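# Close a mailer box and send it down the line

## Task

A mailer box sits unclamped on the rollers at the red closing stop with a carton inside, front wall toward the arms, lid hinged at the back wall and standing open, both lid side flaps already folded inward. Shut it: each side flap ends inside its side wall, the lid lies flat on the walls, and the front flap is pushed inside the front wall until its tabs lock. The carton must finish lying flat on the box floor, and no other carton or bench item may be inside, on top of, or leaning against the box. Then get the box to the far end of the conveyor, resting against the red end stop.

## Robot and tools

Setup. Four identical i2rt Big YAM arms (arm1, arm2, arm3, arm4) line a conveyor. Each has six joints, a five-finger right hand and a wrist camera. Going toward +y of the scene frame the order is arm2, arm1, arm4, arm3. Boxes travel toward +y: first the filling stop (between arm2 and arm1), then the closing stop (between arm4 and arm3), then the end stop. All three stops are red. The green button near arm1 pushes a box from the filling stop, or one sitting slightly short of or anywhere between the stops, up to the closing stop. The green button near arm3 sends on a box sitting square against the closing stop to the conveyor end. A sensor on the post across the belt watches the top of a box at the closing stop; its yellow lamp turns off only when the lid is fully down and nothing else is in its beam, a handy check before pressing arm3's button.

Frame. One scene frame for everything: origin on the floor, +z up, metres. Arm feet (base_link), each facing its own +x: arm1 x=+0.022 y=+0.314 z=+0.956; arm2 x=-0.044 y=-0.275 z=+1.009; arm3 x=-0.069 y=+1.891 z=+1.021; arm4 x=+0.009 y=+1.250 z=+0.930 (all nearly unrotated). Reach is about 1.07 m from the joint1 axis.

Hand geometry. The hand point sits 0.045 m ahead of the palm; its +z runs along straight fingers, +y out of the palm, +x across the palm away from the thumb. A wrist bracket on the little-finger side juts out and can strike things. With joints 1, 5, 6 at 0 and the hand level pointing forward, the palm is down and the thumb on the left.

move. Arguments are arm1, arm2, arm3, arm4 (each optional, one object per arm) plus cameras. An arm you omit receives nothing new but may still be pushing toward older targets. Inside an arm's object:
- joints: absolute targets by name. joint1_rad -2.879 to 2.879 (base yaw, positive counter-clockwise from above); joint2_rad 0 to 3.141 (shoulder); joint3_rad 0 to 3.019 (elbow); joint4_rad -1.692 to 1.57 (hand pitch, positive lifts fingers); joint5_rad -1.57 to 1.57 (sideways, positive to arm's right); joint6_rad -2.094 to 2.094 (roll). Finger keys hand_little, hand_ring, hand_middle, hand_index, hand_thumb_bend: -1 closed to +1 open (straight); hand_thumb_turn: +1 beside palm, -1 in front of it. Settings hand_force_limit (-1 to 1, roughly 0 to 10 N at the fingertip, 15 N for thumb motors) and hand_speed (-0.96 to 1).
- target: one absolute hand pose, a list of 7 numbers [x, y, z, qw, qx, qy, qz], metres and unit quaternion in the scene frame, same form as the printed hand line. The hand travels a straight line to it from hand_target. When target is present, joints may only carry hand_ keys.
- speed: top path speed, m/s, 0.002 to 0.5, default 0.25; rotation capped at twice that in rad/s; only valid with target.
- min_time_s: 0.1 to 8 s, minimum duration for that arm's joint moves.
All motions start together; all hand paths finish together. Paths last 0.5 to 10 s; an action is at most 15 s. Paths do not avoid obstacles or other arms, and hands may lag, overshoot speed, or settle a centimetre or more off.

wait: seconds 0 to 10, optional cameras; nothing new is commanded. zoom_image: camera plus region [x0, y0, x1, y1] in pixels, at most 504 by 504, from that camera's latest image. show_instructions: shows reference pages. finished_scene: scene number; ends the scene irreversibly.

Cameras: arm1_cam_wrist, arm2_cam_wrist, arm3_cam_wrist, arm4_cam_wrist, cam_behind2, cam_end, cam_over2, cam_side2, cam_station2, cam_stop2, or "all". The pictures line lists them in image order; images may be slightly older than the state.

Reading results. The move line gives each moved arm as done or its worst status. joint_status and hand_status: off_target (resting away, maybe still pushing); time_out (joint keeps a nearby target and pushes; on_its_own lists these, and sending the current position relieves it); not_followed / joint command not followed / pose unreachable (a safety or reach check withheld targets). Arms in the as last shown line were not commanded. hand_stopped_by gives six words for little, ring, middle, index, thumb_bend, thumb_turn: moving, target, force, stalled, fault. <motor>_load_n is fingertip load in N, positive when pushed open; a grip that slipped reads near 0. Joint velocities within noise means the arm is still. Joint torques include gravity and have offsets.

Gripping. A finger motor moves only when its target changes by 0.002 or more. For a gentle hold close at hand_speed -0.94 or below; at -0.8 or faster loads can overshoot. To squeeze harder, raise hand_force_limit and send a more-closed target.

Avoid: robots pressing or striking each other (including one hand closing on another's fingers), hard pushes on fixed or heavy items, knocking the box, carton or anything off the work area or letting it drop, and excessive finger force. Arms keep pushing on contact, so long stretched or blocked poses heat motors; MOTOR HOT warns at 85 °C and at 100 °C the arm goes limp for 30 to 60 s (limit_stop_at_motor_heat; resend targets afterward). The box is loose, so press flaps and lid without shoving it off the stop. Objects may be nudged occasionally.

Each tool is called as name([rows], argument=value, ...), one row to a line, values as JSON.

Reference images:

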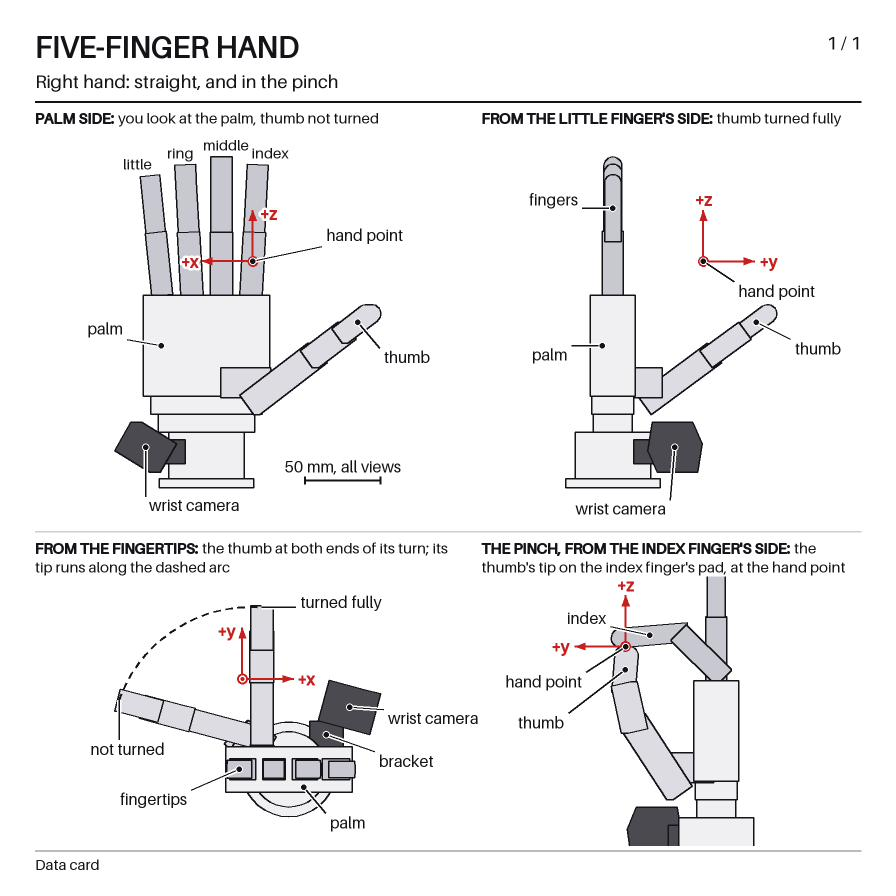

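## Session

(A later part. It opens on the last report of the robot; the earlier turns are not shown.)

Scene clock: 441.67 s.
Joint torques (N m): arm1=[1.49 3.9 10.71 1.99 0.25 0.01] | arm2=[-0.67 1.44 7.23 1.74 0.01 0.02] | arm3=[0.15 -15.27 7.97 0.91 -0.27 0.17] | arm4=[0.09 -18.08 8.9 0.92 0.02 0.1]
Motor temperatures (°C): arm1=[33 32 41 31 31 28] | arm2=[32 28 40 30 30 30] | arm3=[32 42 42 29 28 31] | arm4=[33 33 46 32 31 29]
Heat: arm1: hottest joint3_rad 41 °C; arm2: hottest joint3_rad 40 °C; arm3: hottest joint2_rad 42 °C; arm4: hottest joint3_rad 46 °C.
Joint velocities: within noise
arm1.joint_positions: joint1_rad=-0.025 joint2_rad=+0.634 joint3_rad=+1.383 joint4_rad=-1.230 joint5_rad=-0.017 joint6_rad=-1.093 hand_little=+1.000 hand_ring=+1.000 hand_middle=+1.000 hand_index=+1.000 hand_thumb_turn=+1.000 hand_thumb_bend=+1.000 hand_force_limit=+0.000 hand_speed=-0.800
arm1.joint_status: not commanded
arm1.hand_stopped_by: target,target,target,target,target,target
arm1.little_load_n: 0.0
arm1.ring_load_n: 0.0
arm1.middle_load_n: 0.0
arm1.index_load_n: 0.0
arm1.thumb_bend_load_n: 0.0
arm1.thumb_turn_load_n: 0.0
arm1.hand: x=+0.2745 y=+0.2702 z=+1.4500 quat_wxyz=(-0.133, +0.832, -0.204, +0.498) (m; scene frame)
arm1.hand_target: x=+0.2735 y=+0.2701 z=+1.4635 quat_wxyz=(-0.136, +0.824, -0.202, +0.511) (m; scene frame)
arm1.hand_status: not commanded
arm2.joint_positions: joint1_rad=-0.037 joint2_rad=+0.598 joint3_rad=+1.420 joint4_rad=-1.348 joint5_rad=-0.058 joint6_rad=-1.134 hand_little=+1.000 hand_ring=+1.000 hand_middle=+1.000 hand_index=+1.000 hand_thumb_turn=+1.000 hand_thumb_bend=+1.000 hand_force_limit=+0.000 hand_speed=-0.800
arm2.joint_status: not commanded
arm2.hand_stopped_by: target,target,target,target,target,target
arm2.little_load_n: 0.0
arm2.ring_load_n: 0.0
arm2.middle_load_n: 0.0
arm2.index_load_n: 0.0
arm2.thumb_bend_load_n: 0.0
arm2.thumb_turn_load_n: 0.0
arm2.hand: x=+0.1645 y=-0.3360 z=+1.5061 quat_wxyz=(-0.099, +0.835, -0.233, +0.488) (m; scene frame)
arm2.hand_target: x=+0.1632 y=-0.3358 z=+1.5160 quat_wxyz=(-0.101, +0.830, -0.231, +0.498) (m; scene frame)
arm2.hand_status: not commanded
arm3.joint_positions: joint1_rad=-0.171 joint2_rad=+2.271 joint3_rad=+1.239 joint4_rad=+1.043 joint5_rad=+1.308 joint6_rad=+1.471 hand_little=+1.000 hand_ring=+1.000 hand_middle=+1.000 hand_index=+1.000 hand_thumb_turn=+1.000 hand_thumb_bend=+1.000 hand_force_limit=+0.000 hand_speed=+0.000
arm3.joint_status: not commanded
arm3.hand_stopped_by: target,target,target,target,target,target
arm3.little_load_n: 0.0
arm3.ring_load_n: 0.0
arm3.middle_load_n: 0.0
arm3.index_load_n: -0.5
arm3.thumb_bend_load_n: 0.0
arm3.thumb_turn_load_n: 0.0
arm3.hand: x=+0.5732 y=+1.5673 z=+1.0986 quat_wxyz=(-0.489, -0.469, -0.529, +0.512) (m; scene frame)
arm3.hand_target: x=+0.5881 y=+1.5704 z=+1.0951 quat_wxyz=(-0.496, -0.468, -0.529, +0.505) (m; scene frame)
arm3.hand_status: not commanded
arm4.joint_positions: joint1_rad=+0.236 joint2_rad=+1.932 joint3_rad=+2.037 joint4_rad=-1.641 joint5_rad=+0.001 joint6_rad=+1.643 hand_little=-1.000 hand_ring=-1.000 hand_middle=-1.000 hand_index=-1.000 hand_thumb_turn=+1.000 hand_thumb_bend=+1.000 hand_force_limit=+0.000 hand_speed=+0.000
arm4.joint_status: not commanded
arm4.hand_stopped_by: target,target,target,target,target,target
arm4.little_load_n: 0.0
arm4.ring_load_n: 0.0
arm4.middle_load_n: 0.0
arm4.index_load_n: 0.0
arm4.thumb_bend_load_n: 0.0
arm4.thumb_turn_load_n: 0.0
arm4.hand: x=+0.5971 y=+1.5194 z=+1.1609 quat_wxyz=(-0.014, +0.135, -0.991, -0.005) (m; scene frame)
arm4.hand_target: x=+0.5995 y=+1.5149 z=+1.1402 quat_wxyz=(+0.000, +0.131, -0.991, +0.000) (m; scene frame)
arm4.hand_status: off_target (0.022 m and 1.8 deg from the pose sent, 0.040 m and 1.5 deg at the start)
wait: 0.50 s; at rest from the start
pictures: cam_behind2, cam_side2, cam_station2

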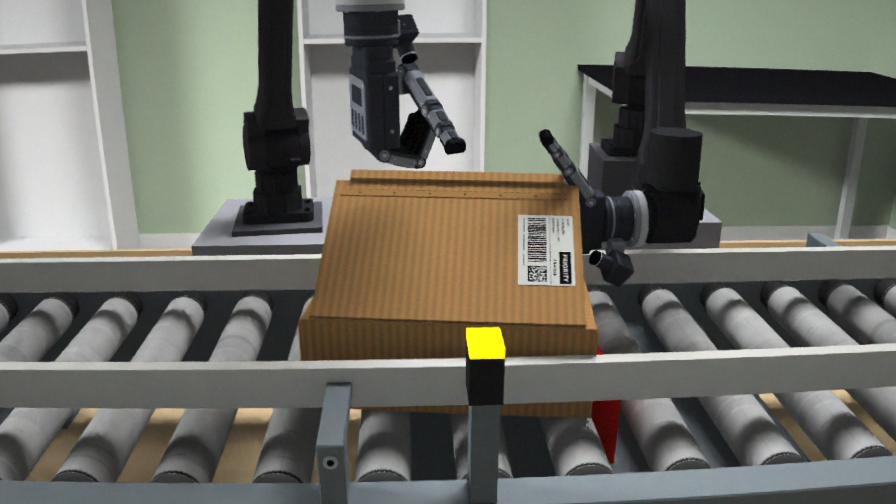

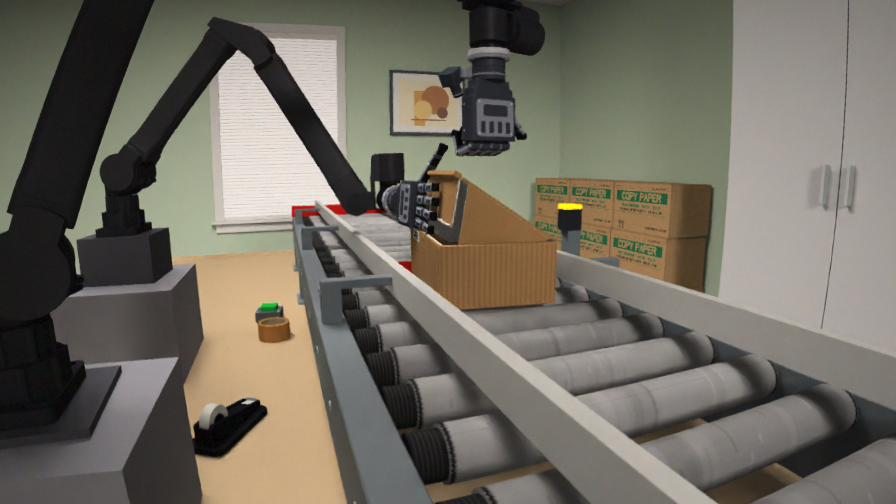

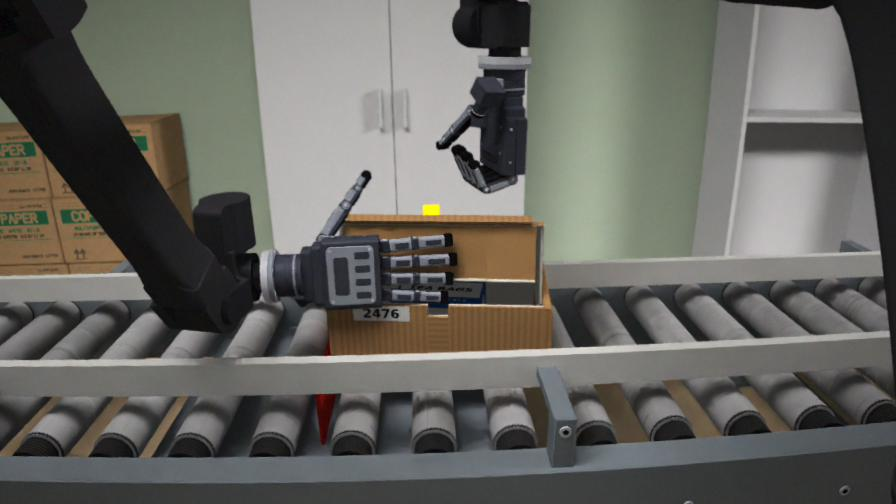

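move(arm4={"target": [0.60, 1.515, 1.11, 0, -0.1305, 0.9914, 0], "speed": 0.06}, cameras=["cam_station2", "cam_side2", "cam_behind2"])

zoom_image(camera="cam_side2", region=[340, 90, 580, 310])

Scene clock: 448.60 s.
Joint torques (N m): arm1=[1.55 3.78 10.7 2 0.25 0.01] | arm2=[-0.44 1.55 7.25 1.8 -0.02 0.02] | arm3=[0.15 -15.27 7.95 0.91 -0.27 0.17] | arm4=[0.09 -18.14 8.99 0.94 0.02 0.1]
Motor temperatures (°C): arm1=[33 32 41 31 31 28] | arm2=[32 28 40 30 30 30] | arm3=[32 42 43 29 28 31] | arm4=[33 34 46 32 31 29]
Heat: arm1: hottest joint3_rad 41 °C; arm2: hottest joint3_rad 40 °C; arm3: hottest joint3_rad 43 °C; arm4: hottest joint3_rad 46 °C.
move: arm4 off_target
Joint velocities: within noise
arm1, arm2, arm3: as last shown
arm1.middle_load_n: -0.5
arm1.thumb_turn_load_n: 0.5
arm2.index_load_n: 0.5
arm4.joint_positions: joint1_rad=+0.236 joint2_rad=+1.932 joint3_rad=+1.955 joint4_rad=-1.561 joint5_rad=+0.001 joint6_rad=+1.643 hand_little=-1.000 hand_ring=-1.000 hand_middle=-1.000 hand_index=-1.000 hand_thumb_turn=+1.000 hand_thumb_bend=+1.000 hand_force_limit=+0.000 hand_speed=+0.000
arm4.joint_status: not commanded
arm4.hand_stopped_by: target,target,target,target,target,target
arm4.little_load_n: 0.0
arm4.ring_load_n: 0.0
arm4.middle_load_n: 0.0
arm4.index_load_n: 0.0
arm4.thumb_bend_load_n: 0.0
arm4.thumb_turn_load_n: 0.0
arm4.hand: x=+0.5981 y=+1.5200 z=+1.1297 quat_wxyz=(-0.013, +0.135, -0.991, -0.005) (m; scene frame)
arm4.hand_target: x=+0.5995 y=+1.5150 z=+1.1103 quat_wxyz=(+0.000, +0.131, -0.991, +0.000) (m; scene frame)
arm4.hand_status: off_target (0.020 m and 1.6 deg from the pose sent, 0.051 m and 1.8 deg at the start)
pictures: cam_behind2, cam_side2, cam_station2

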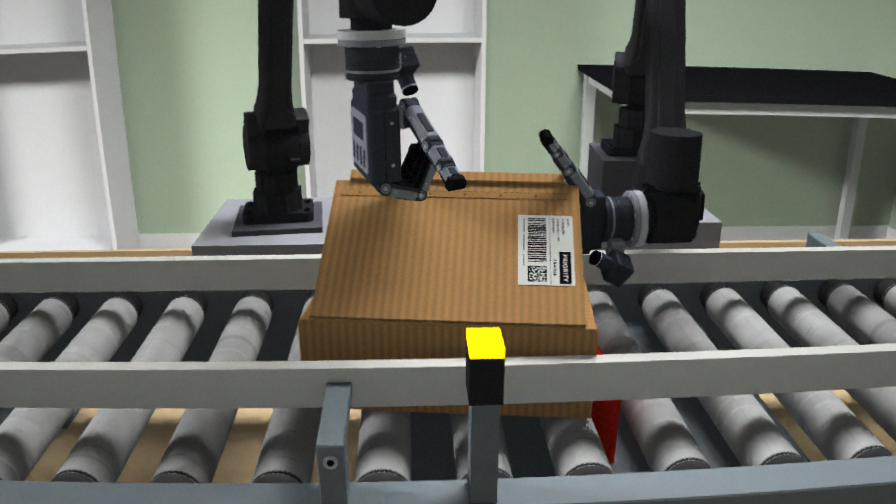

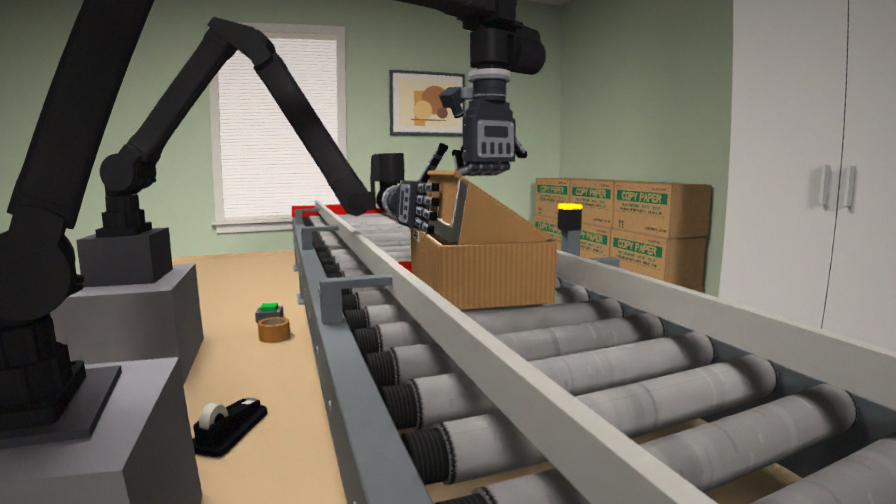

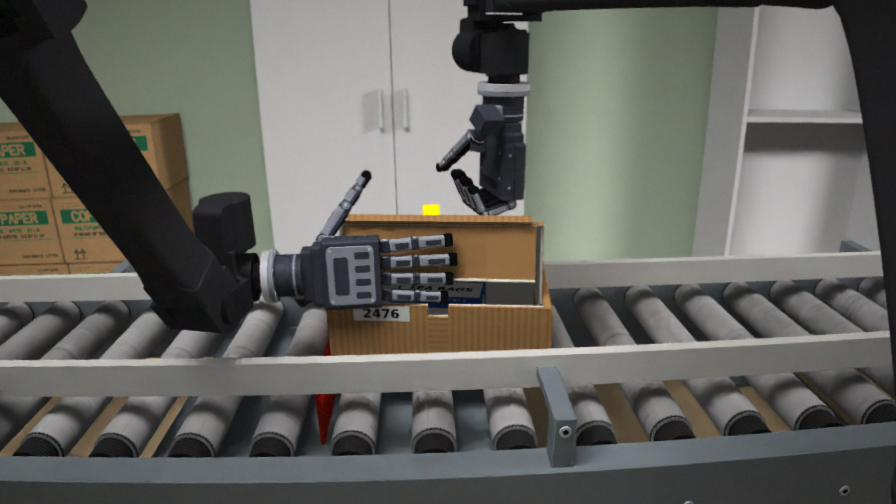

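Scaled by 2.100 from the camera's 896x504 image, which has a finer 1280x720 frame.

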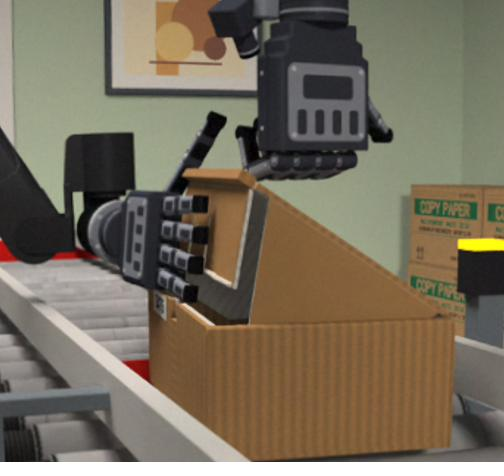

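move(arm4={"target": [0.60, 1.515, 1.07, 0, -0.1305, 0.9914, 0], "speed": 0.06}, cameras=["cam_station2", "cam_side2", "cam_over2", "arm3_cam_wrist"])

zoom_image(camera="cam_side2", region=[340, 90, 580, 310])

zoom_image(camera="cam_station2", region=[280, 180, 600, 400])

Scene clock: 456.57 s.
Joint torques (N m): arm1=[1.49 3.84 10.7 1.99 0.25 0.01] | arm2=[-0.79 1.85 7.42 1.89 -0.01 0.03] | arm3=[0.21 -15.27 7.98 0.95 -0.39 0.09] | arm4=[-0.03 -16.91 7.05 1.07 0.02 0.09]
Motor temperatures (°C): arm1=[33 32 41 31 31 28] | arm2=[32 28 40 30 30 30] | arm3=[32 42 43 29 28 31] | arm4=[33 35 46 32 31 29]
Heat: arm1: hottest joint3_rad 41 °C; arm2: hottest joint3_rad 40 °C; arm3: hottest joint3_rad 43 °C; arm4: hottest joint3_rad 46 °C.
move: arm4 off_target
Joint velocities: within noise
arm1, arm2, arm3: as last shown
arm1.middle_load_n: 0.0
arm1.thumb_turn_load_n: 0.0
arm2.index_load_n: 0.0
arm3.joint_positions: joint1_rad=-0.171 joint2_rad=+2.271 joint3_rad=+1.239 joint4_rad=+1.043 joint5_rad=+1.311 joint6_rad=+1.480 hand_little=+1.000 hand_ring=+1.000 hand_middle=+1.000 hand_index=+1.000 hand_thumb_turn=+1.000 hand_thumb_bend=+1.000 hand_force_limit=+0.000 hand_speed=+0.000
arm3.index_load_n: 0.0
arm3.hand: x=+0.5724 y=+1.5670 z=+1.0990 quat_wxyz=(-0.490, -0.472, -0.526, +0.510) (m; scene frame)
arm3.hand_target: x=+0.5881 y=+1.5704 z=+1.0952 quat_wxyz=(-0.496, -0.468, -0.529, +0.505) (m; scene frame)
arm4.joint_positions: joint1_rad=+0.236 joint2_rad=+1.923 joint3_rad=+1.883 joint4_rad=-1.463 joint5_rad=+0.001 joint6_rad=+1.643 hand_little=-1.000 hand_ring=-1.000 hand_middle=-1.000 hand_index=-1.000 hand_thumb_turn=+1.000 hand_thumb_bend=+1.000 hand_force_limit=+0.000 hand_speed=+0.000
arm4.joint_status: not commanded
arm4.hand_stopped_by: target,target,target,target,target,target
arm4.little_load_n: -2.0
arm4.ring_load_n: 0.5
arm4.middle_load_n: 0.0
arm4.index_load_n: 0.0
arm4.thumb_bend_load_n: 0.0
arm4.thumb_turn_load_n: 0.0
arm4.hand: x=+0.6037 y=+1.5221 z=+1.1087 quat_wxyz=(-0.030, +0.135, -0.990, -0.008) (m; scene frame)
arm4.hand_target: x=+0.5987 y=+1.5148 z=+1.0712 quat_wxyz=(+0.000, +0.131, -0.991, +0.000) (m; scene frame)
arm4.hand_status: off_target (0.040 m and 3.6 deg from the pose sent, 0.060 m and 1.6 deg at the start)
pictures: arm3_cam_wrist, cam_over2, cam_side2, cam_station2

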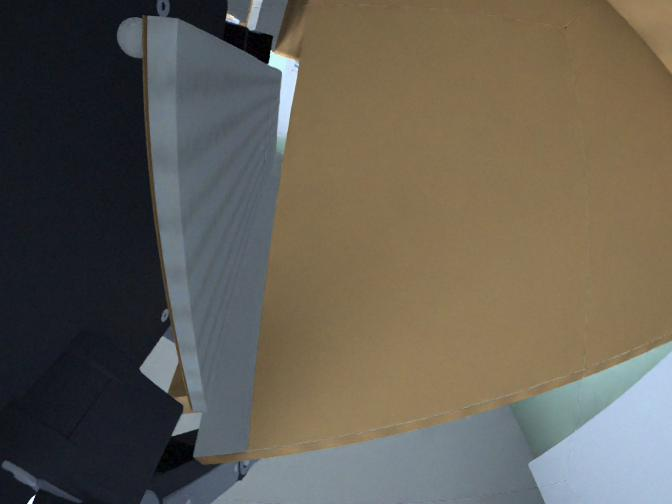

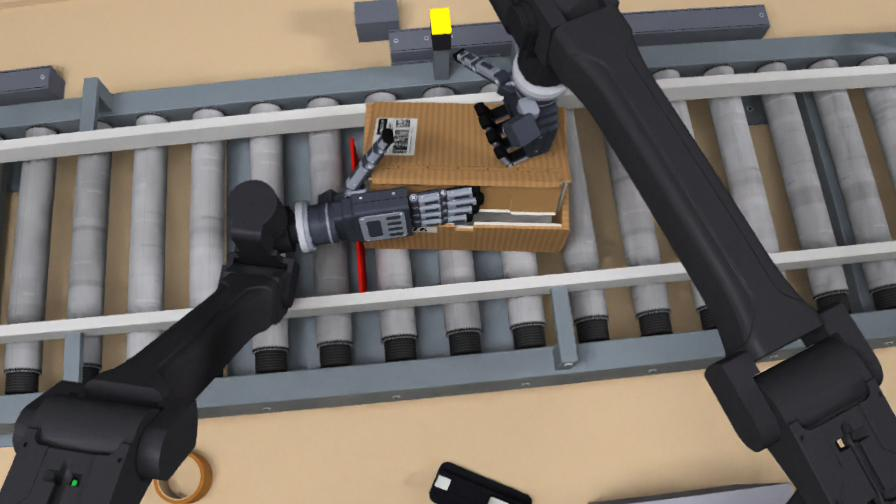

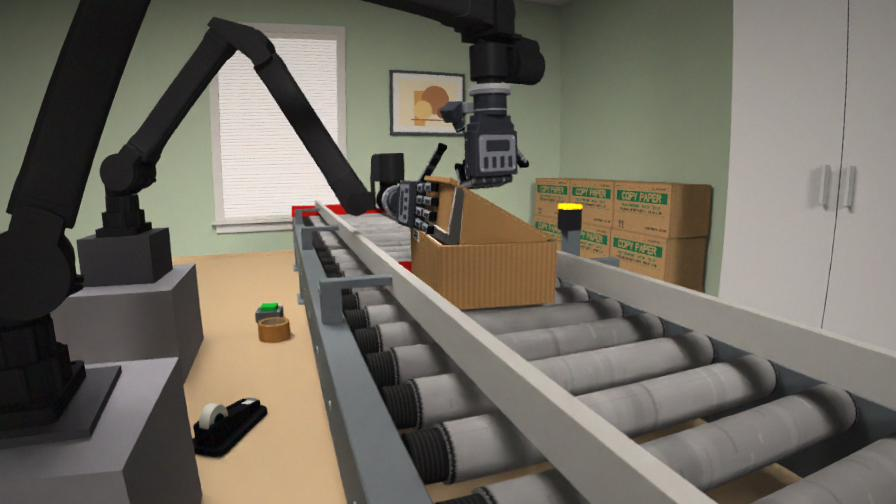

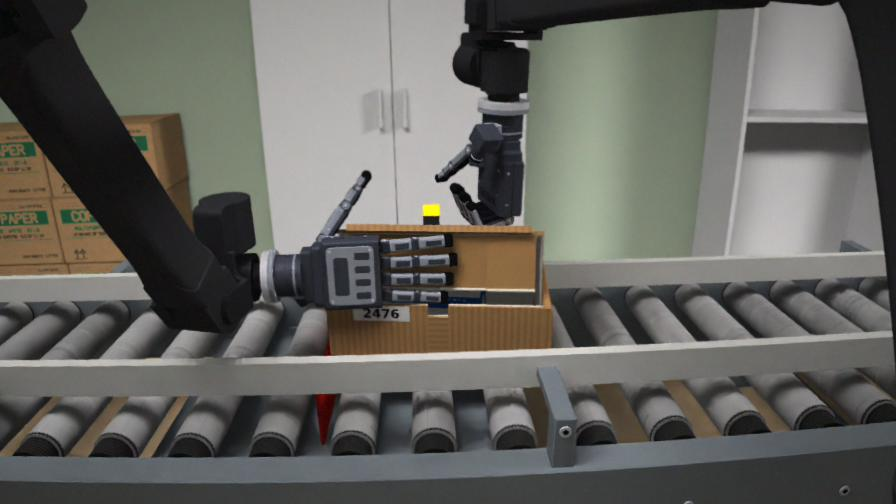

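Scaled by 2.100 from the camera's 896x504 image, which has a finer 1280x720 frame.

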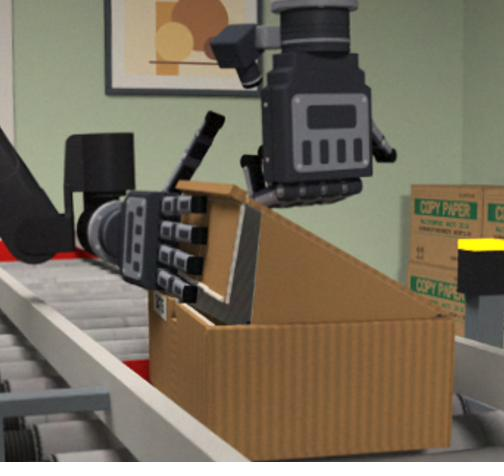

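Scaled by 1.575 from the camera's 896x504 image, which has a finer 1280x720 frame.

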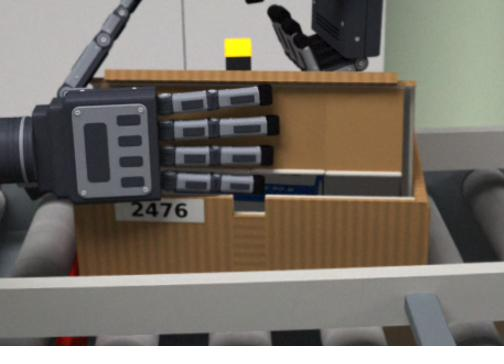

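move(arm3={"target": [0.568, 1.570, 1.095, 0.4956, 0.4685, 0.5296, -0.5044], "speed": 0.06}, cameras=["cam_station2", "cam_side2", "arm3_cam_wrist"])

zoom_image(camera="cam_side2", region=[340, 90, 580, 310])

Scene clock: 466.40 s.
Joint torques (N m): arm1=[1.49 3.84 10.71 1.99 0.25 0.01] | arm2=[-0.5 1.08 7.31 1.78 0.03 0.07] | arm3=[-0.32 -17.32 3.62 1.87 -0.21 0.03] | arm4=[-0.03 -16.91 7.04 1.05 0.01 0.09]
Motor temperatures (°C): arm1=[33 32 41 31 31 28] | arm2=[32 28 40 30 30 30] | arm3=[32 43 43 29 28 31] | arm4=[33 36 45 32 31 29]
Heat: arm1: hottest joint3_rad 41 °C; arm2: hottest joint3_rad 40 °C; arm3: hottest joint2_rad 43 °C; arm4: hottest joint3_rad 45 °C.
move: arm3 done
Joint velocities: within noise
arm1, arm2, arm4: as last shown
arm1.index_load_n: 0.5
arm3.joint_positions: joint1_rad=-0.171 joint2_rad=+2.271 joint3_rad=+1.230 joint4_rad=+1.055 joint5_rad=+1.299 joint6_rad=+1.489 hand_little=+1.000 hand_ring=+1.000 hand_middle=+1.000 hand_index=+1.000 hand_thumb_turn=+1.000 hand_thumb_bend=+1.000 hand_force_limit=+0.000 hand_speed=+0.000
arm3.joint_status: not commanded
arm3.hand_stopped_by: target,target,target,target,target,target
arm3.little_load_n: 0.0
arm3.ring_load_n: 0.0
arm3.middle_load_n: 0.0
arm3.index_load_n: 0.0
arm3.thumb_bend_load_n: 0.0
arm3.thumb_turn_load_n: 0.0
arm3.hand: x=+0.5714 y=+1.5684 z=+1.0982 quat_wxyz=(-0.496, -0.472, -0.526, +0.505) (m; scene frame)
arm3.hand_target: x=+0.5681 y=+1.5701 z=+1.0949 quat_wxyz=(-0.496, -0.469, -0.530, +0.504) (m; scene frame)
arm3.hand_status: done (0.005 m and 0.5 deg from the pose sent, 0.007 m and 1.1 deg at the start)
arm4.joint_positions: joint1_rad=+0.236 joint2_rad=+1.923 joint3_rad=+1.883 joint4_rad=-1.462 joint5_rad=+0.001 joint6_rad=+1.643 hand_little=-1.000 hand_ring=-1.000 hand_middle=-1.000 hand_index=-1.000 hand_thumb_turn=+1.000 hand_thumb_bend=+1.000 hand_force_limit=+0.000 hand_speed=+0.000
arm4.ring_load_n: 0.0
arm4.hand: x=+0.6040 y=+1.5222 z=+1.1088 quat_wxyz=(-0.030, +0.135, -0.990, -0.008) (m; scene frame)
pictures: arm3_cam_wrist, cam_side2, cam_station2

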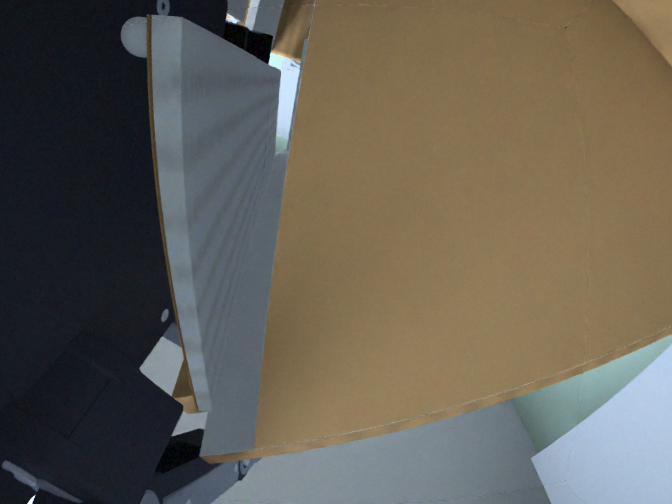

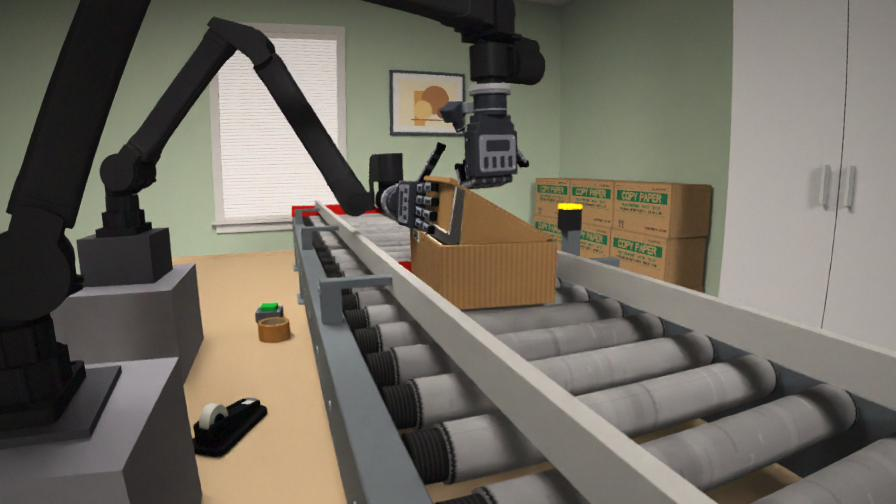

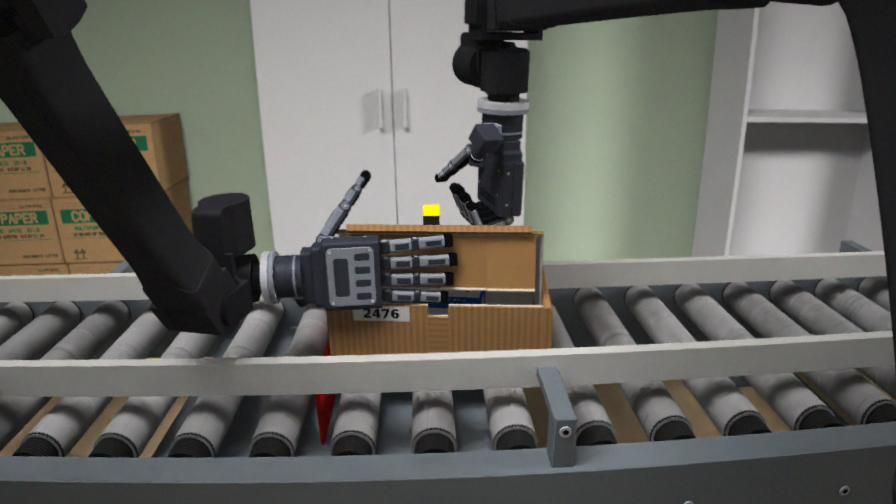

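Scaled by 2.100 from the camera's 896x504 image, which has a finer 1280x720 frame.

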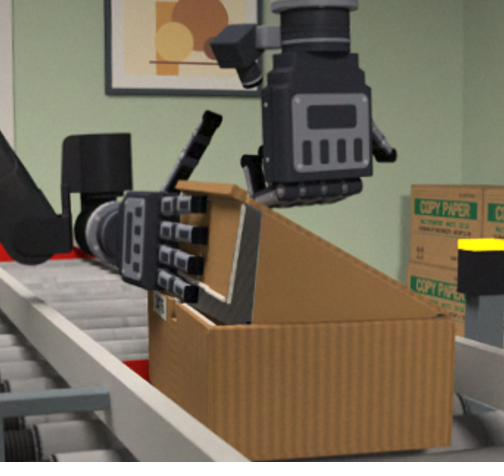

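move(arm3={"target": [0.540, 1.575, 1.095, 0.4956, 0.4685, 0.5296, -0.5044], "speed": 0.06}, cameras=["cam_station2", "cam_side2", "arm3_cam_wrist"])

zoom_image(camera="cam_side2", region=[340, 90, 580, 310])

Scene clock: 470.77 s.
Joint torques (N m): arm1=[1.55 3.84 10.7 2 0.24 0.01] | arm2=[-0.91 1.32 7.45 1.92 0 0.05] | arm3=[-0.32 -17.49 4.26 2.36 0.01 0.03] | arm4=[0.15 -18.43 8.85 0.79 0 0.09]
Motor temperatures (°C): arm1=[33 32 41 31 31 28] | arm2=[32 28 40 30 30 30] | arm3=[32 43 42 29 28 31] | arm4=[33 36 45 32 31 29]
Heat: arm1: hottest joint3_rad 41 °C; arm2: hottest joint3_rad 40 °C; arm3: hottest joint2_rad 43 °C; arm4: hottest joint3_rad 45 °C.
move: arm3 off_target
Joint velocities: within noise
arm1, arm2, arm4: as last shown
arm1.index_load_n: 0.0
arm3.joint_positions: joint1_rad=-0.174 joint2_rad=+2.250 joint3_rad=+1.120 joint4_rad=+1.101 joint5_rad=+1.292 joint6_rad=+1.490 hand_little=+1.000 hand_ring=+1.000 hand_middle=+1.000 hand_index=+1.000 hand_thumb_turn=+1.000 hand_thumb_bend=+1.000 hand_force_limit=+0.000 hand_speed=+0.000
arm3.joint_status: not commanded
arm3.hand_stopped_by: target,target,target,target,target,target
arm3.little_load_n: 0.0
arm3.ring_load_n: 0.0
arm3.middle_load_n: 0.0
arm3.index_load_n: 0.0
arm3.thumb_bend_load_n: 0.0
arm3.thumb_turn_load_n: 0.0
arm3.hand: x=+0.5388 y=+1.5750 z=+1.0808 quat_wxyz=(-0.484, -0.463, -0.539, +0.510) (m; scene frame)
arm3.hand_target: x=+0.5399 y=+1.5749 z=+1.0949 quat_wxyz=(-0.495, -0.469, -0.530, +0.504) (m; scene frame)
arm3.hand_status: off_target (0.014 m and 1.9 deg from the pose sent, 0.032 m and 0.5 deg at the start)
arm4.joint_positions: joint1_rad=+0.236 joint2_rad=+1.935 joint3_rad=+1.862 joint4_rad=-1.458 joint5_rad=+0.002 joint6_rad=+1.643 hand_little=-1.000 hand_ring=-1.000 hand_middle=-1.000 hand_index=-1.000 hand_thumb_turn=+1.000 hand_thumb_bend=+1.000 hand_force_limit=+0.000 hand_speed=+0.000
arm4.little_load_n: 0.0
arm4.index_load_n: 0.5
arm4.hand: x=+0.5998 y=+1.5206 z=+1.0920 quat_wxyz=(-0.016, +0.135, -0.991, -0.005) (m; scene frame)
arm4.hand_target: x=+0.5988 y=+1.5148 z=+1.0712 quat_wxyz=(+0.000, +0.131, -0.991, +0.000) (m; scene frame)
pictures: arm3_cam_wrist, cam_side2, cam_station2

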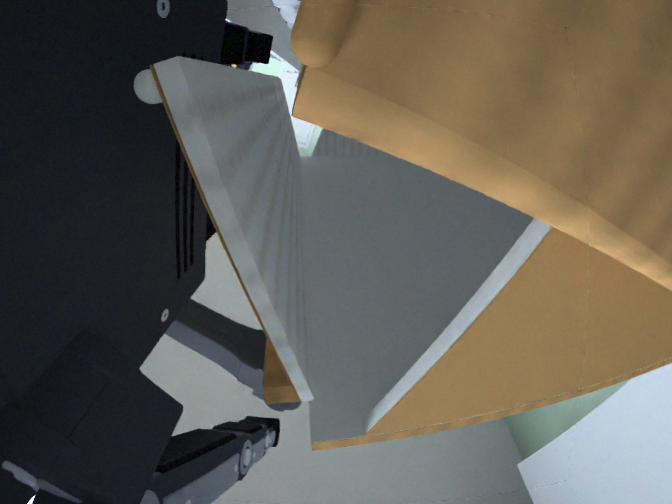

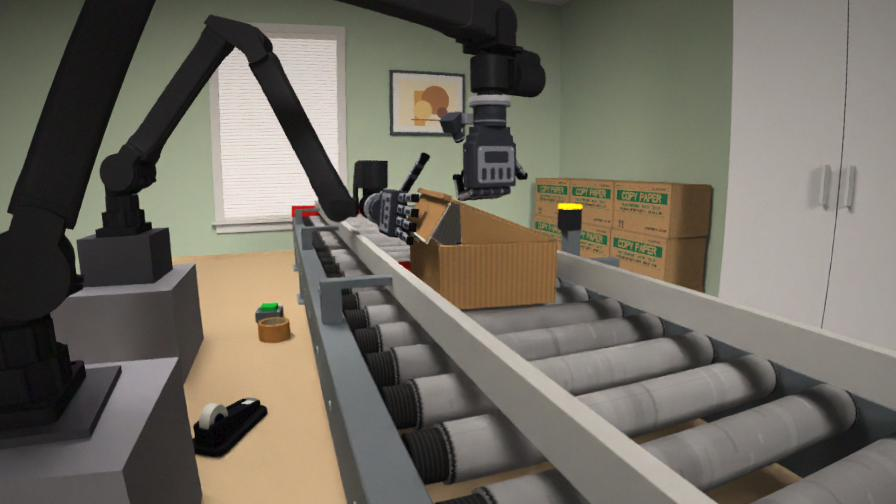

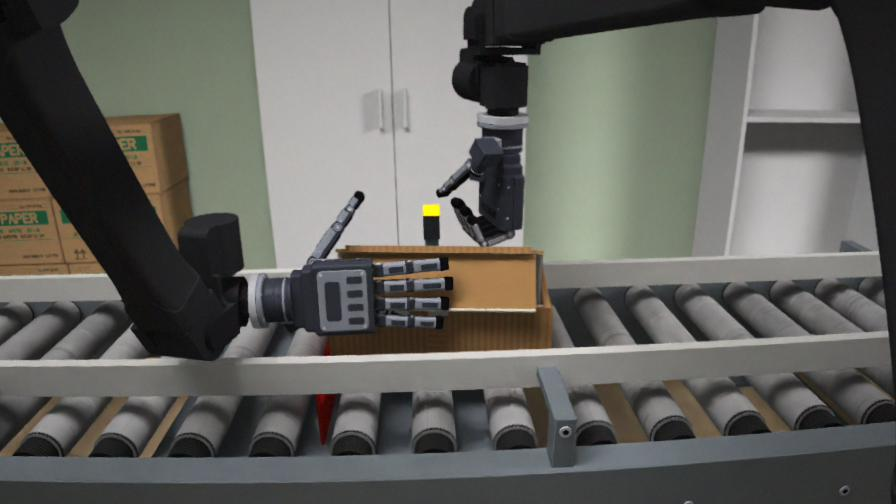

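Scaled by 2.100 from the camera's 896x504 image, which has a finer 1280x720 frame.

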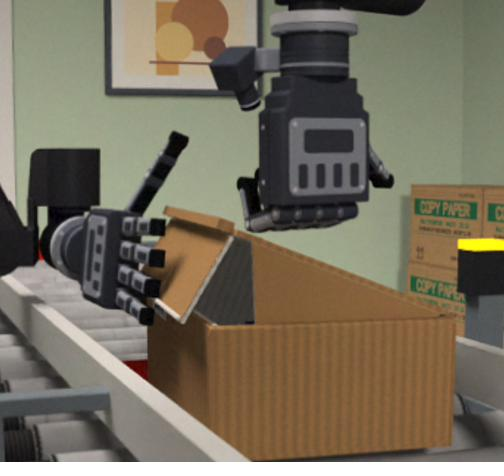

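move(arm4={"target": [0.60, 1.515, 1.15, 0, -0.1305, 0.9914, 0], "speed": 0.1}, arm3={"target": [0.36, 1.62, 1.20, 0.4956, 0.4685, 0.5296, -0.5044], "speed": 0.2}, cameras=["cam_side2"])

move(arm3={"joints": {"joint5_rad": -0.3, "joint6_rad": 0.0, "joint4_rad": 0.2}, "min_time_s": 2}, cameras=["cam_side2", "cam_station2", "arm3_cam_wrist"])

Scene clock: 520.80 s.
Joint torques (N m): arm1=[1.55 3.84 10.7 1.99 0.25 0.01] | arm2=[-0.26 2.2 7.42 1.94 0.08 0] | arm3=[0.26 -9.76 4.3 1.2 0.04 0] | arm4=[0.03 -18.32 15.51 0.02 0 0.1]
Motor temperatures (°C): arm1=[33 32 42 31 31 28] | arm2=[32 28 41 30 30 30] | arm3=[32 39 38 29 28 31] | arm4=[33 38 45 32 31 29]
Heat: arm1: hottest joint3_rad 42 °C; arm2: hottest joint3_rad 41 °C; arm3: hottest joint2_rad 39 °C; arm4: hottest joint3_rad 45 °C.
move: arm3 done; arm4 off_target
Joint velocities: within noise
arm1, arm2: as last shown
arm3.joint_positions: joint1_rad=-0.173 joint2_rad=+1.701 joint3_rad=+0.542 joint4_rad=+1.165 joint5_rad=+1.299 joint6_rad=+1.490 hand_little=+1.000 hand_ring=+1.000 hand_middle=+1.000 hand_index=+1.000 hand_thumb_turn=+1.000 hand_thumb_bend=+1.000 hand_force_limit=+0.000 hand_speed=+0.000
arm3.joint_status: not commanded
arm3.hand_stopped_by: target,target,target,target,target,target
arm3.little_load_n: 0.0
arm3.ring_load_n: 0.0
arm3.middle_load_n: 0.0
arm3.index_load_n: 0.0
arm3.thumb_bend_load_n: 0.0
arm3.thumb_turn_load_n: 0.0
arm3.hand: x=+0.3565 y=+1.6164 z=+1.1960 quat_wxyz=(-0.493, -0.471, -0.528, +0.506) (m; scene frame)
arm3.hand_target: x=+0.3600 y=+1.6200 z=+1.2001 quat_wxyz=(-0.496, -0.468, -0.529, +0.504) (m; scene frame)
arm3.hand_status: done (0.006 m and 0.5 deg from the pose sent, 0.220 m and 1.9 deg at the start)
arm4.joint_positions: joint1_rad=+0.236 joint2_rad=+1.935 joint3_rad=+1.991 joint4_rad=-1.647 joint5_rad=+0.002 joint6_rad=+1.643 hand_little=-1.000 hand_ring=-1.000 hand_middle=-1.000 hand_index=-1.000 hand_thumb_turn=+1.000 hand_thumb_bend=+1.000 hand_force_limit=+0.000 hand_speed=+0.000
arm4.joint_status: not commanded
arm4.hand_stopped_by: target,target,target,target,target,target
arm4.little_load_n: 0.0
arm4.ring_load_n: 0.0
arm4.middle_load_n: 0.0
arm4.index_load_n: 0.0
arm4.thumb_bend_load_n: 0.0
arm4.thumb_turn_load_n: 0.0
arm4.hand: x=+0.5854 y=+1.5152 z=+1.1391 quat_wxyz=(+0.013, +0.135, -0.991, +0.001) (m; scene frame)
arm4.hand_target: x=+0.5992 y=+1.5147 z=+1.1500 quat_wxyz=(-0.001, +0.130, -0.991, +0.000) (m; scene frame)
arm4.hand_status: off_target (0.018 m and 1.6 deg from the pose sent, 0.058 m and 2.0 deg at the start)
pictures: cam_side2

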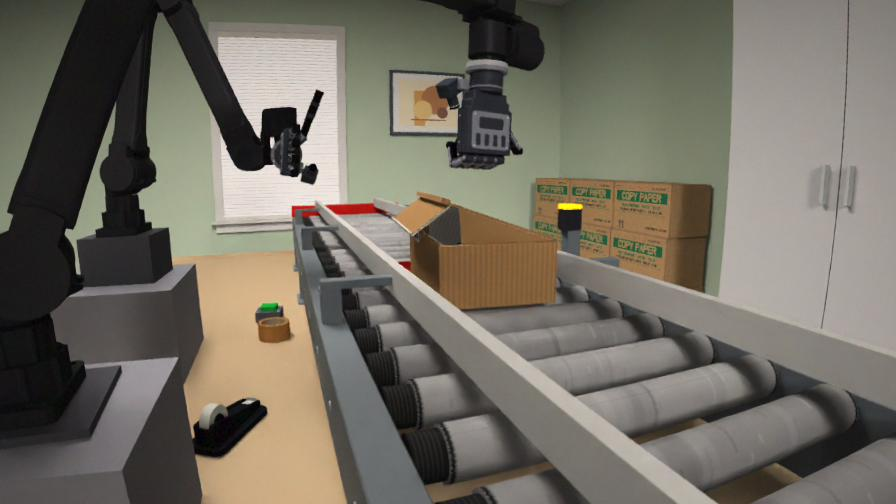

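Scene clock: 525.10 s.
Joint torques (N m): arm1=[1.49 3.84 10.71 1.99 0.24 0.01] | arm2=[-0.62 2.02 7.31 1.92 0.02 0.02] | arm3=[0.32 -6.48 0.94 -1.29 -0.39 0.26] | arm4=[0.03 -18.43 15.46 -0.01 0 0.1]
Motor temperatures (°C): arm1=[33 32 42 31 31 28] | arm2=[32 28 41 30 30 30] | arm3=[32 40 37 29 28 31] | arm4=[33 38 47 32 31 29]
Heat: arm1: hottest joint3_rad 42 °C; arm2: hottest joint3_rad 41 °C; arm3: hottest joint2_rad 40 °C; arm4: hottest joint3_rad 47 °C.
move: arm3 time_out
Joint velocities: within noise
arm1, arm2, arm4: as last shown
arm3.joint_positions: joint1_rad=-0.174 joint2_rad=+1.653 joint3_rad=+0.599 joint4_rad=+0.276 joint5_rad=-0.293 joint6_rad=-0.023 hand_little=+1.000 hand_ring=+1.000 hand_middle=+1.000 hand_index=+1.000 hand_thumb_turn=+1.000 hand_thumb_bend=+1.000 hand_force_limit=+0.000 hand_speed=+0.000
arm3.joint_status: joint4_rad time_out (moved -0.889 of -0.965); the others done
arm3.hand_stopped_by: target,target,target,target,target,target
arm3.little_load_n: 0.5
arm3.ring_load_n: 0.0
arm3.middle_load_n: 0.0
arm3.index_load_n: 0.0
arm3.thumb_bend_load_n: 0.0
arm3.thumb_turn_load_n: -0.5
arm3.on_its_own: joint4_rad reads +0.276 and still pushes toward +0.200 since a time_out
arm3.hand: x=+0.3842 y=+1.8719 z=+0.9732 quat_wxyz=(-0.343, +0.618, -0.672, +0.220) (m; scene frame)
arm3.hand_target: x=+0.3311 y=+1.8909 z=+0.9349 quat_wxyz=(-0.304, +0.624, -0.705, +0.149) (m; scene frame)
arm3.hand_status: not commanded
pictures: arm3_cam_wrist, cam_side2, cam_station2

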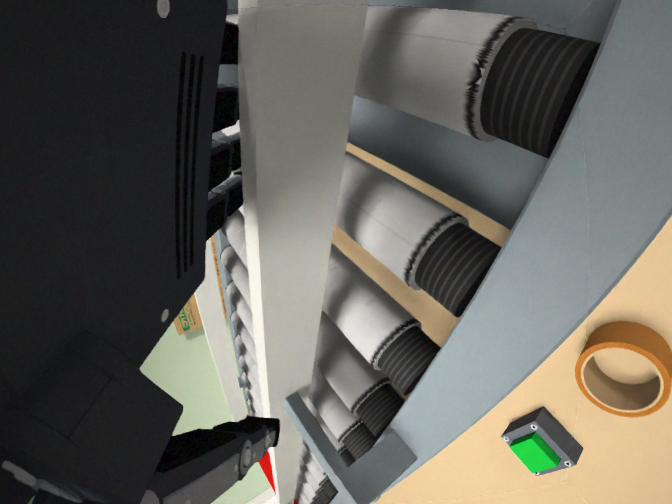

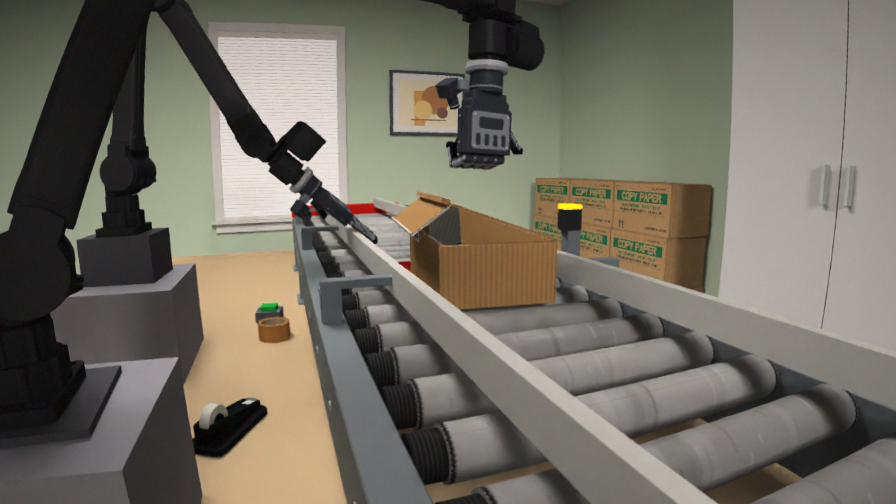

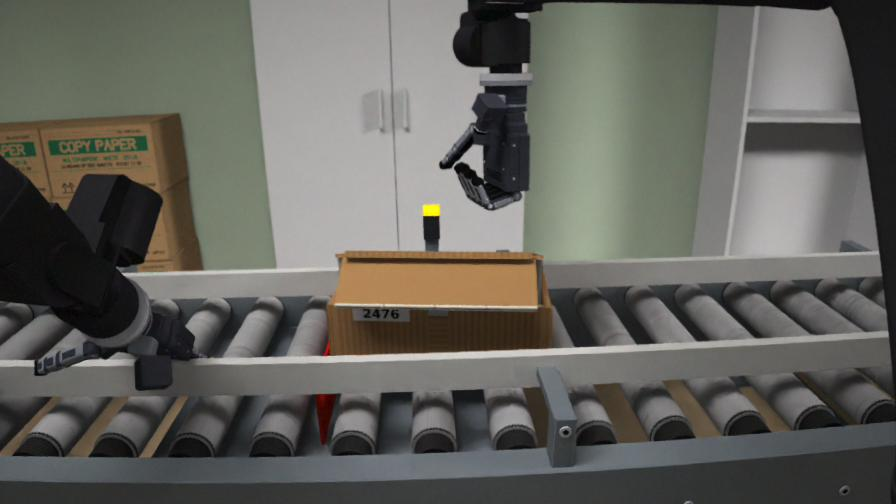

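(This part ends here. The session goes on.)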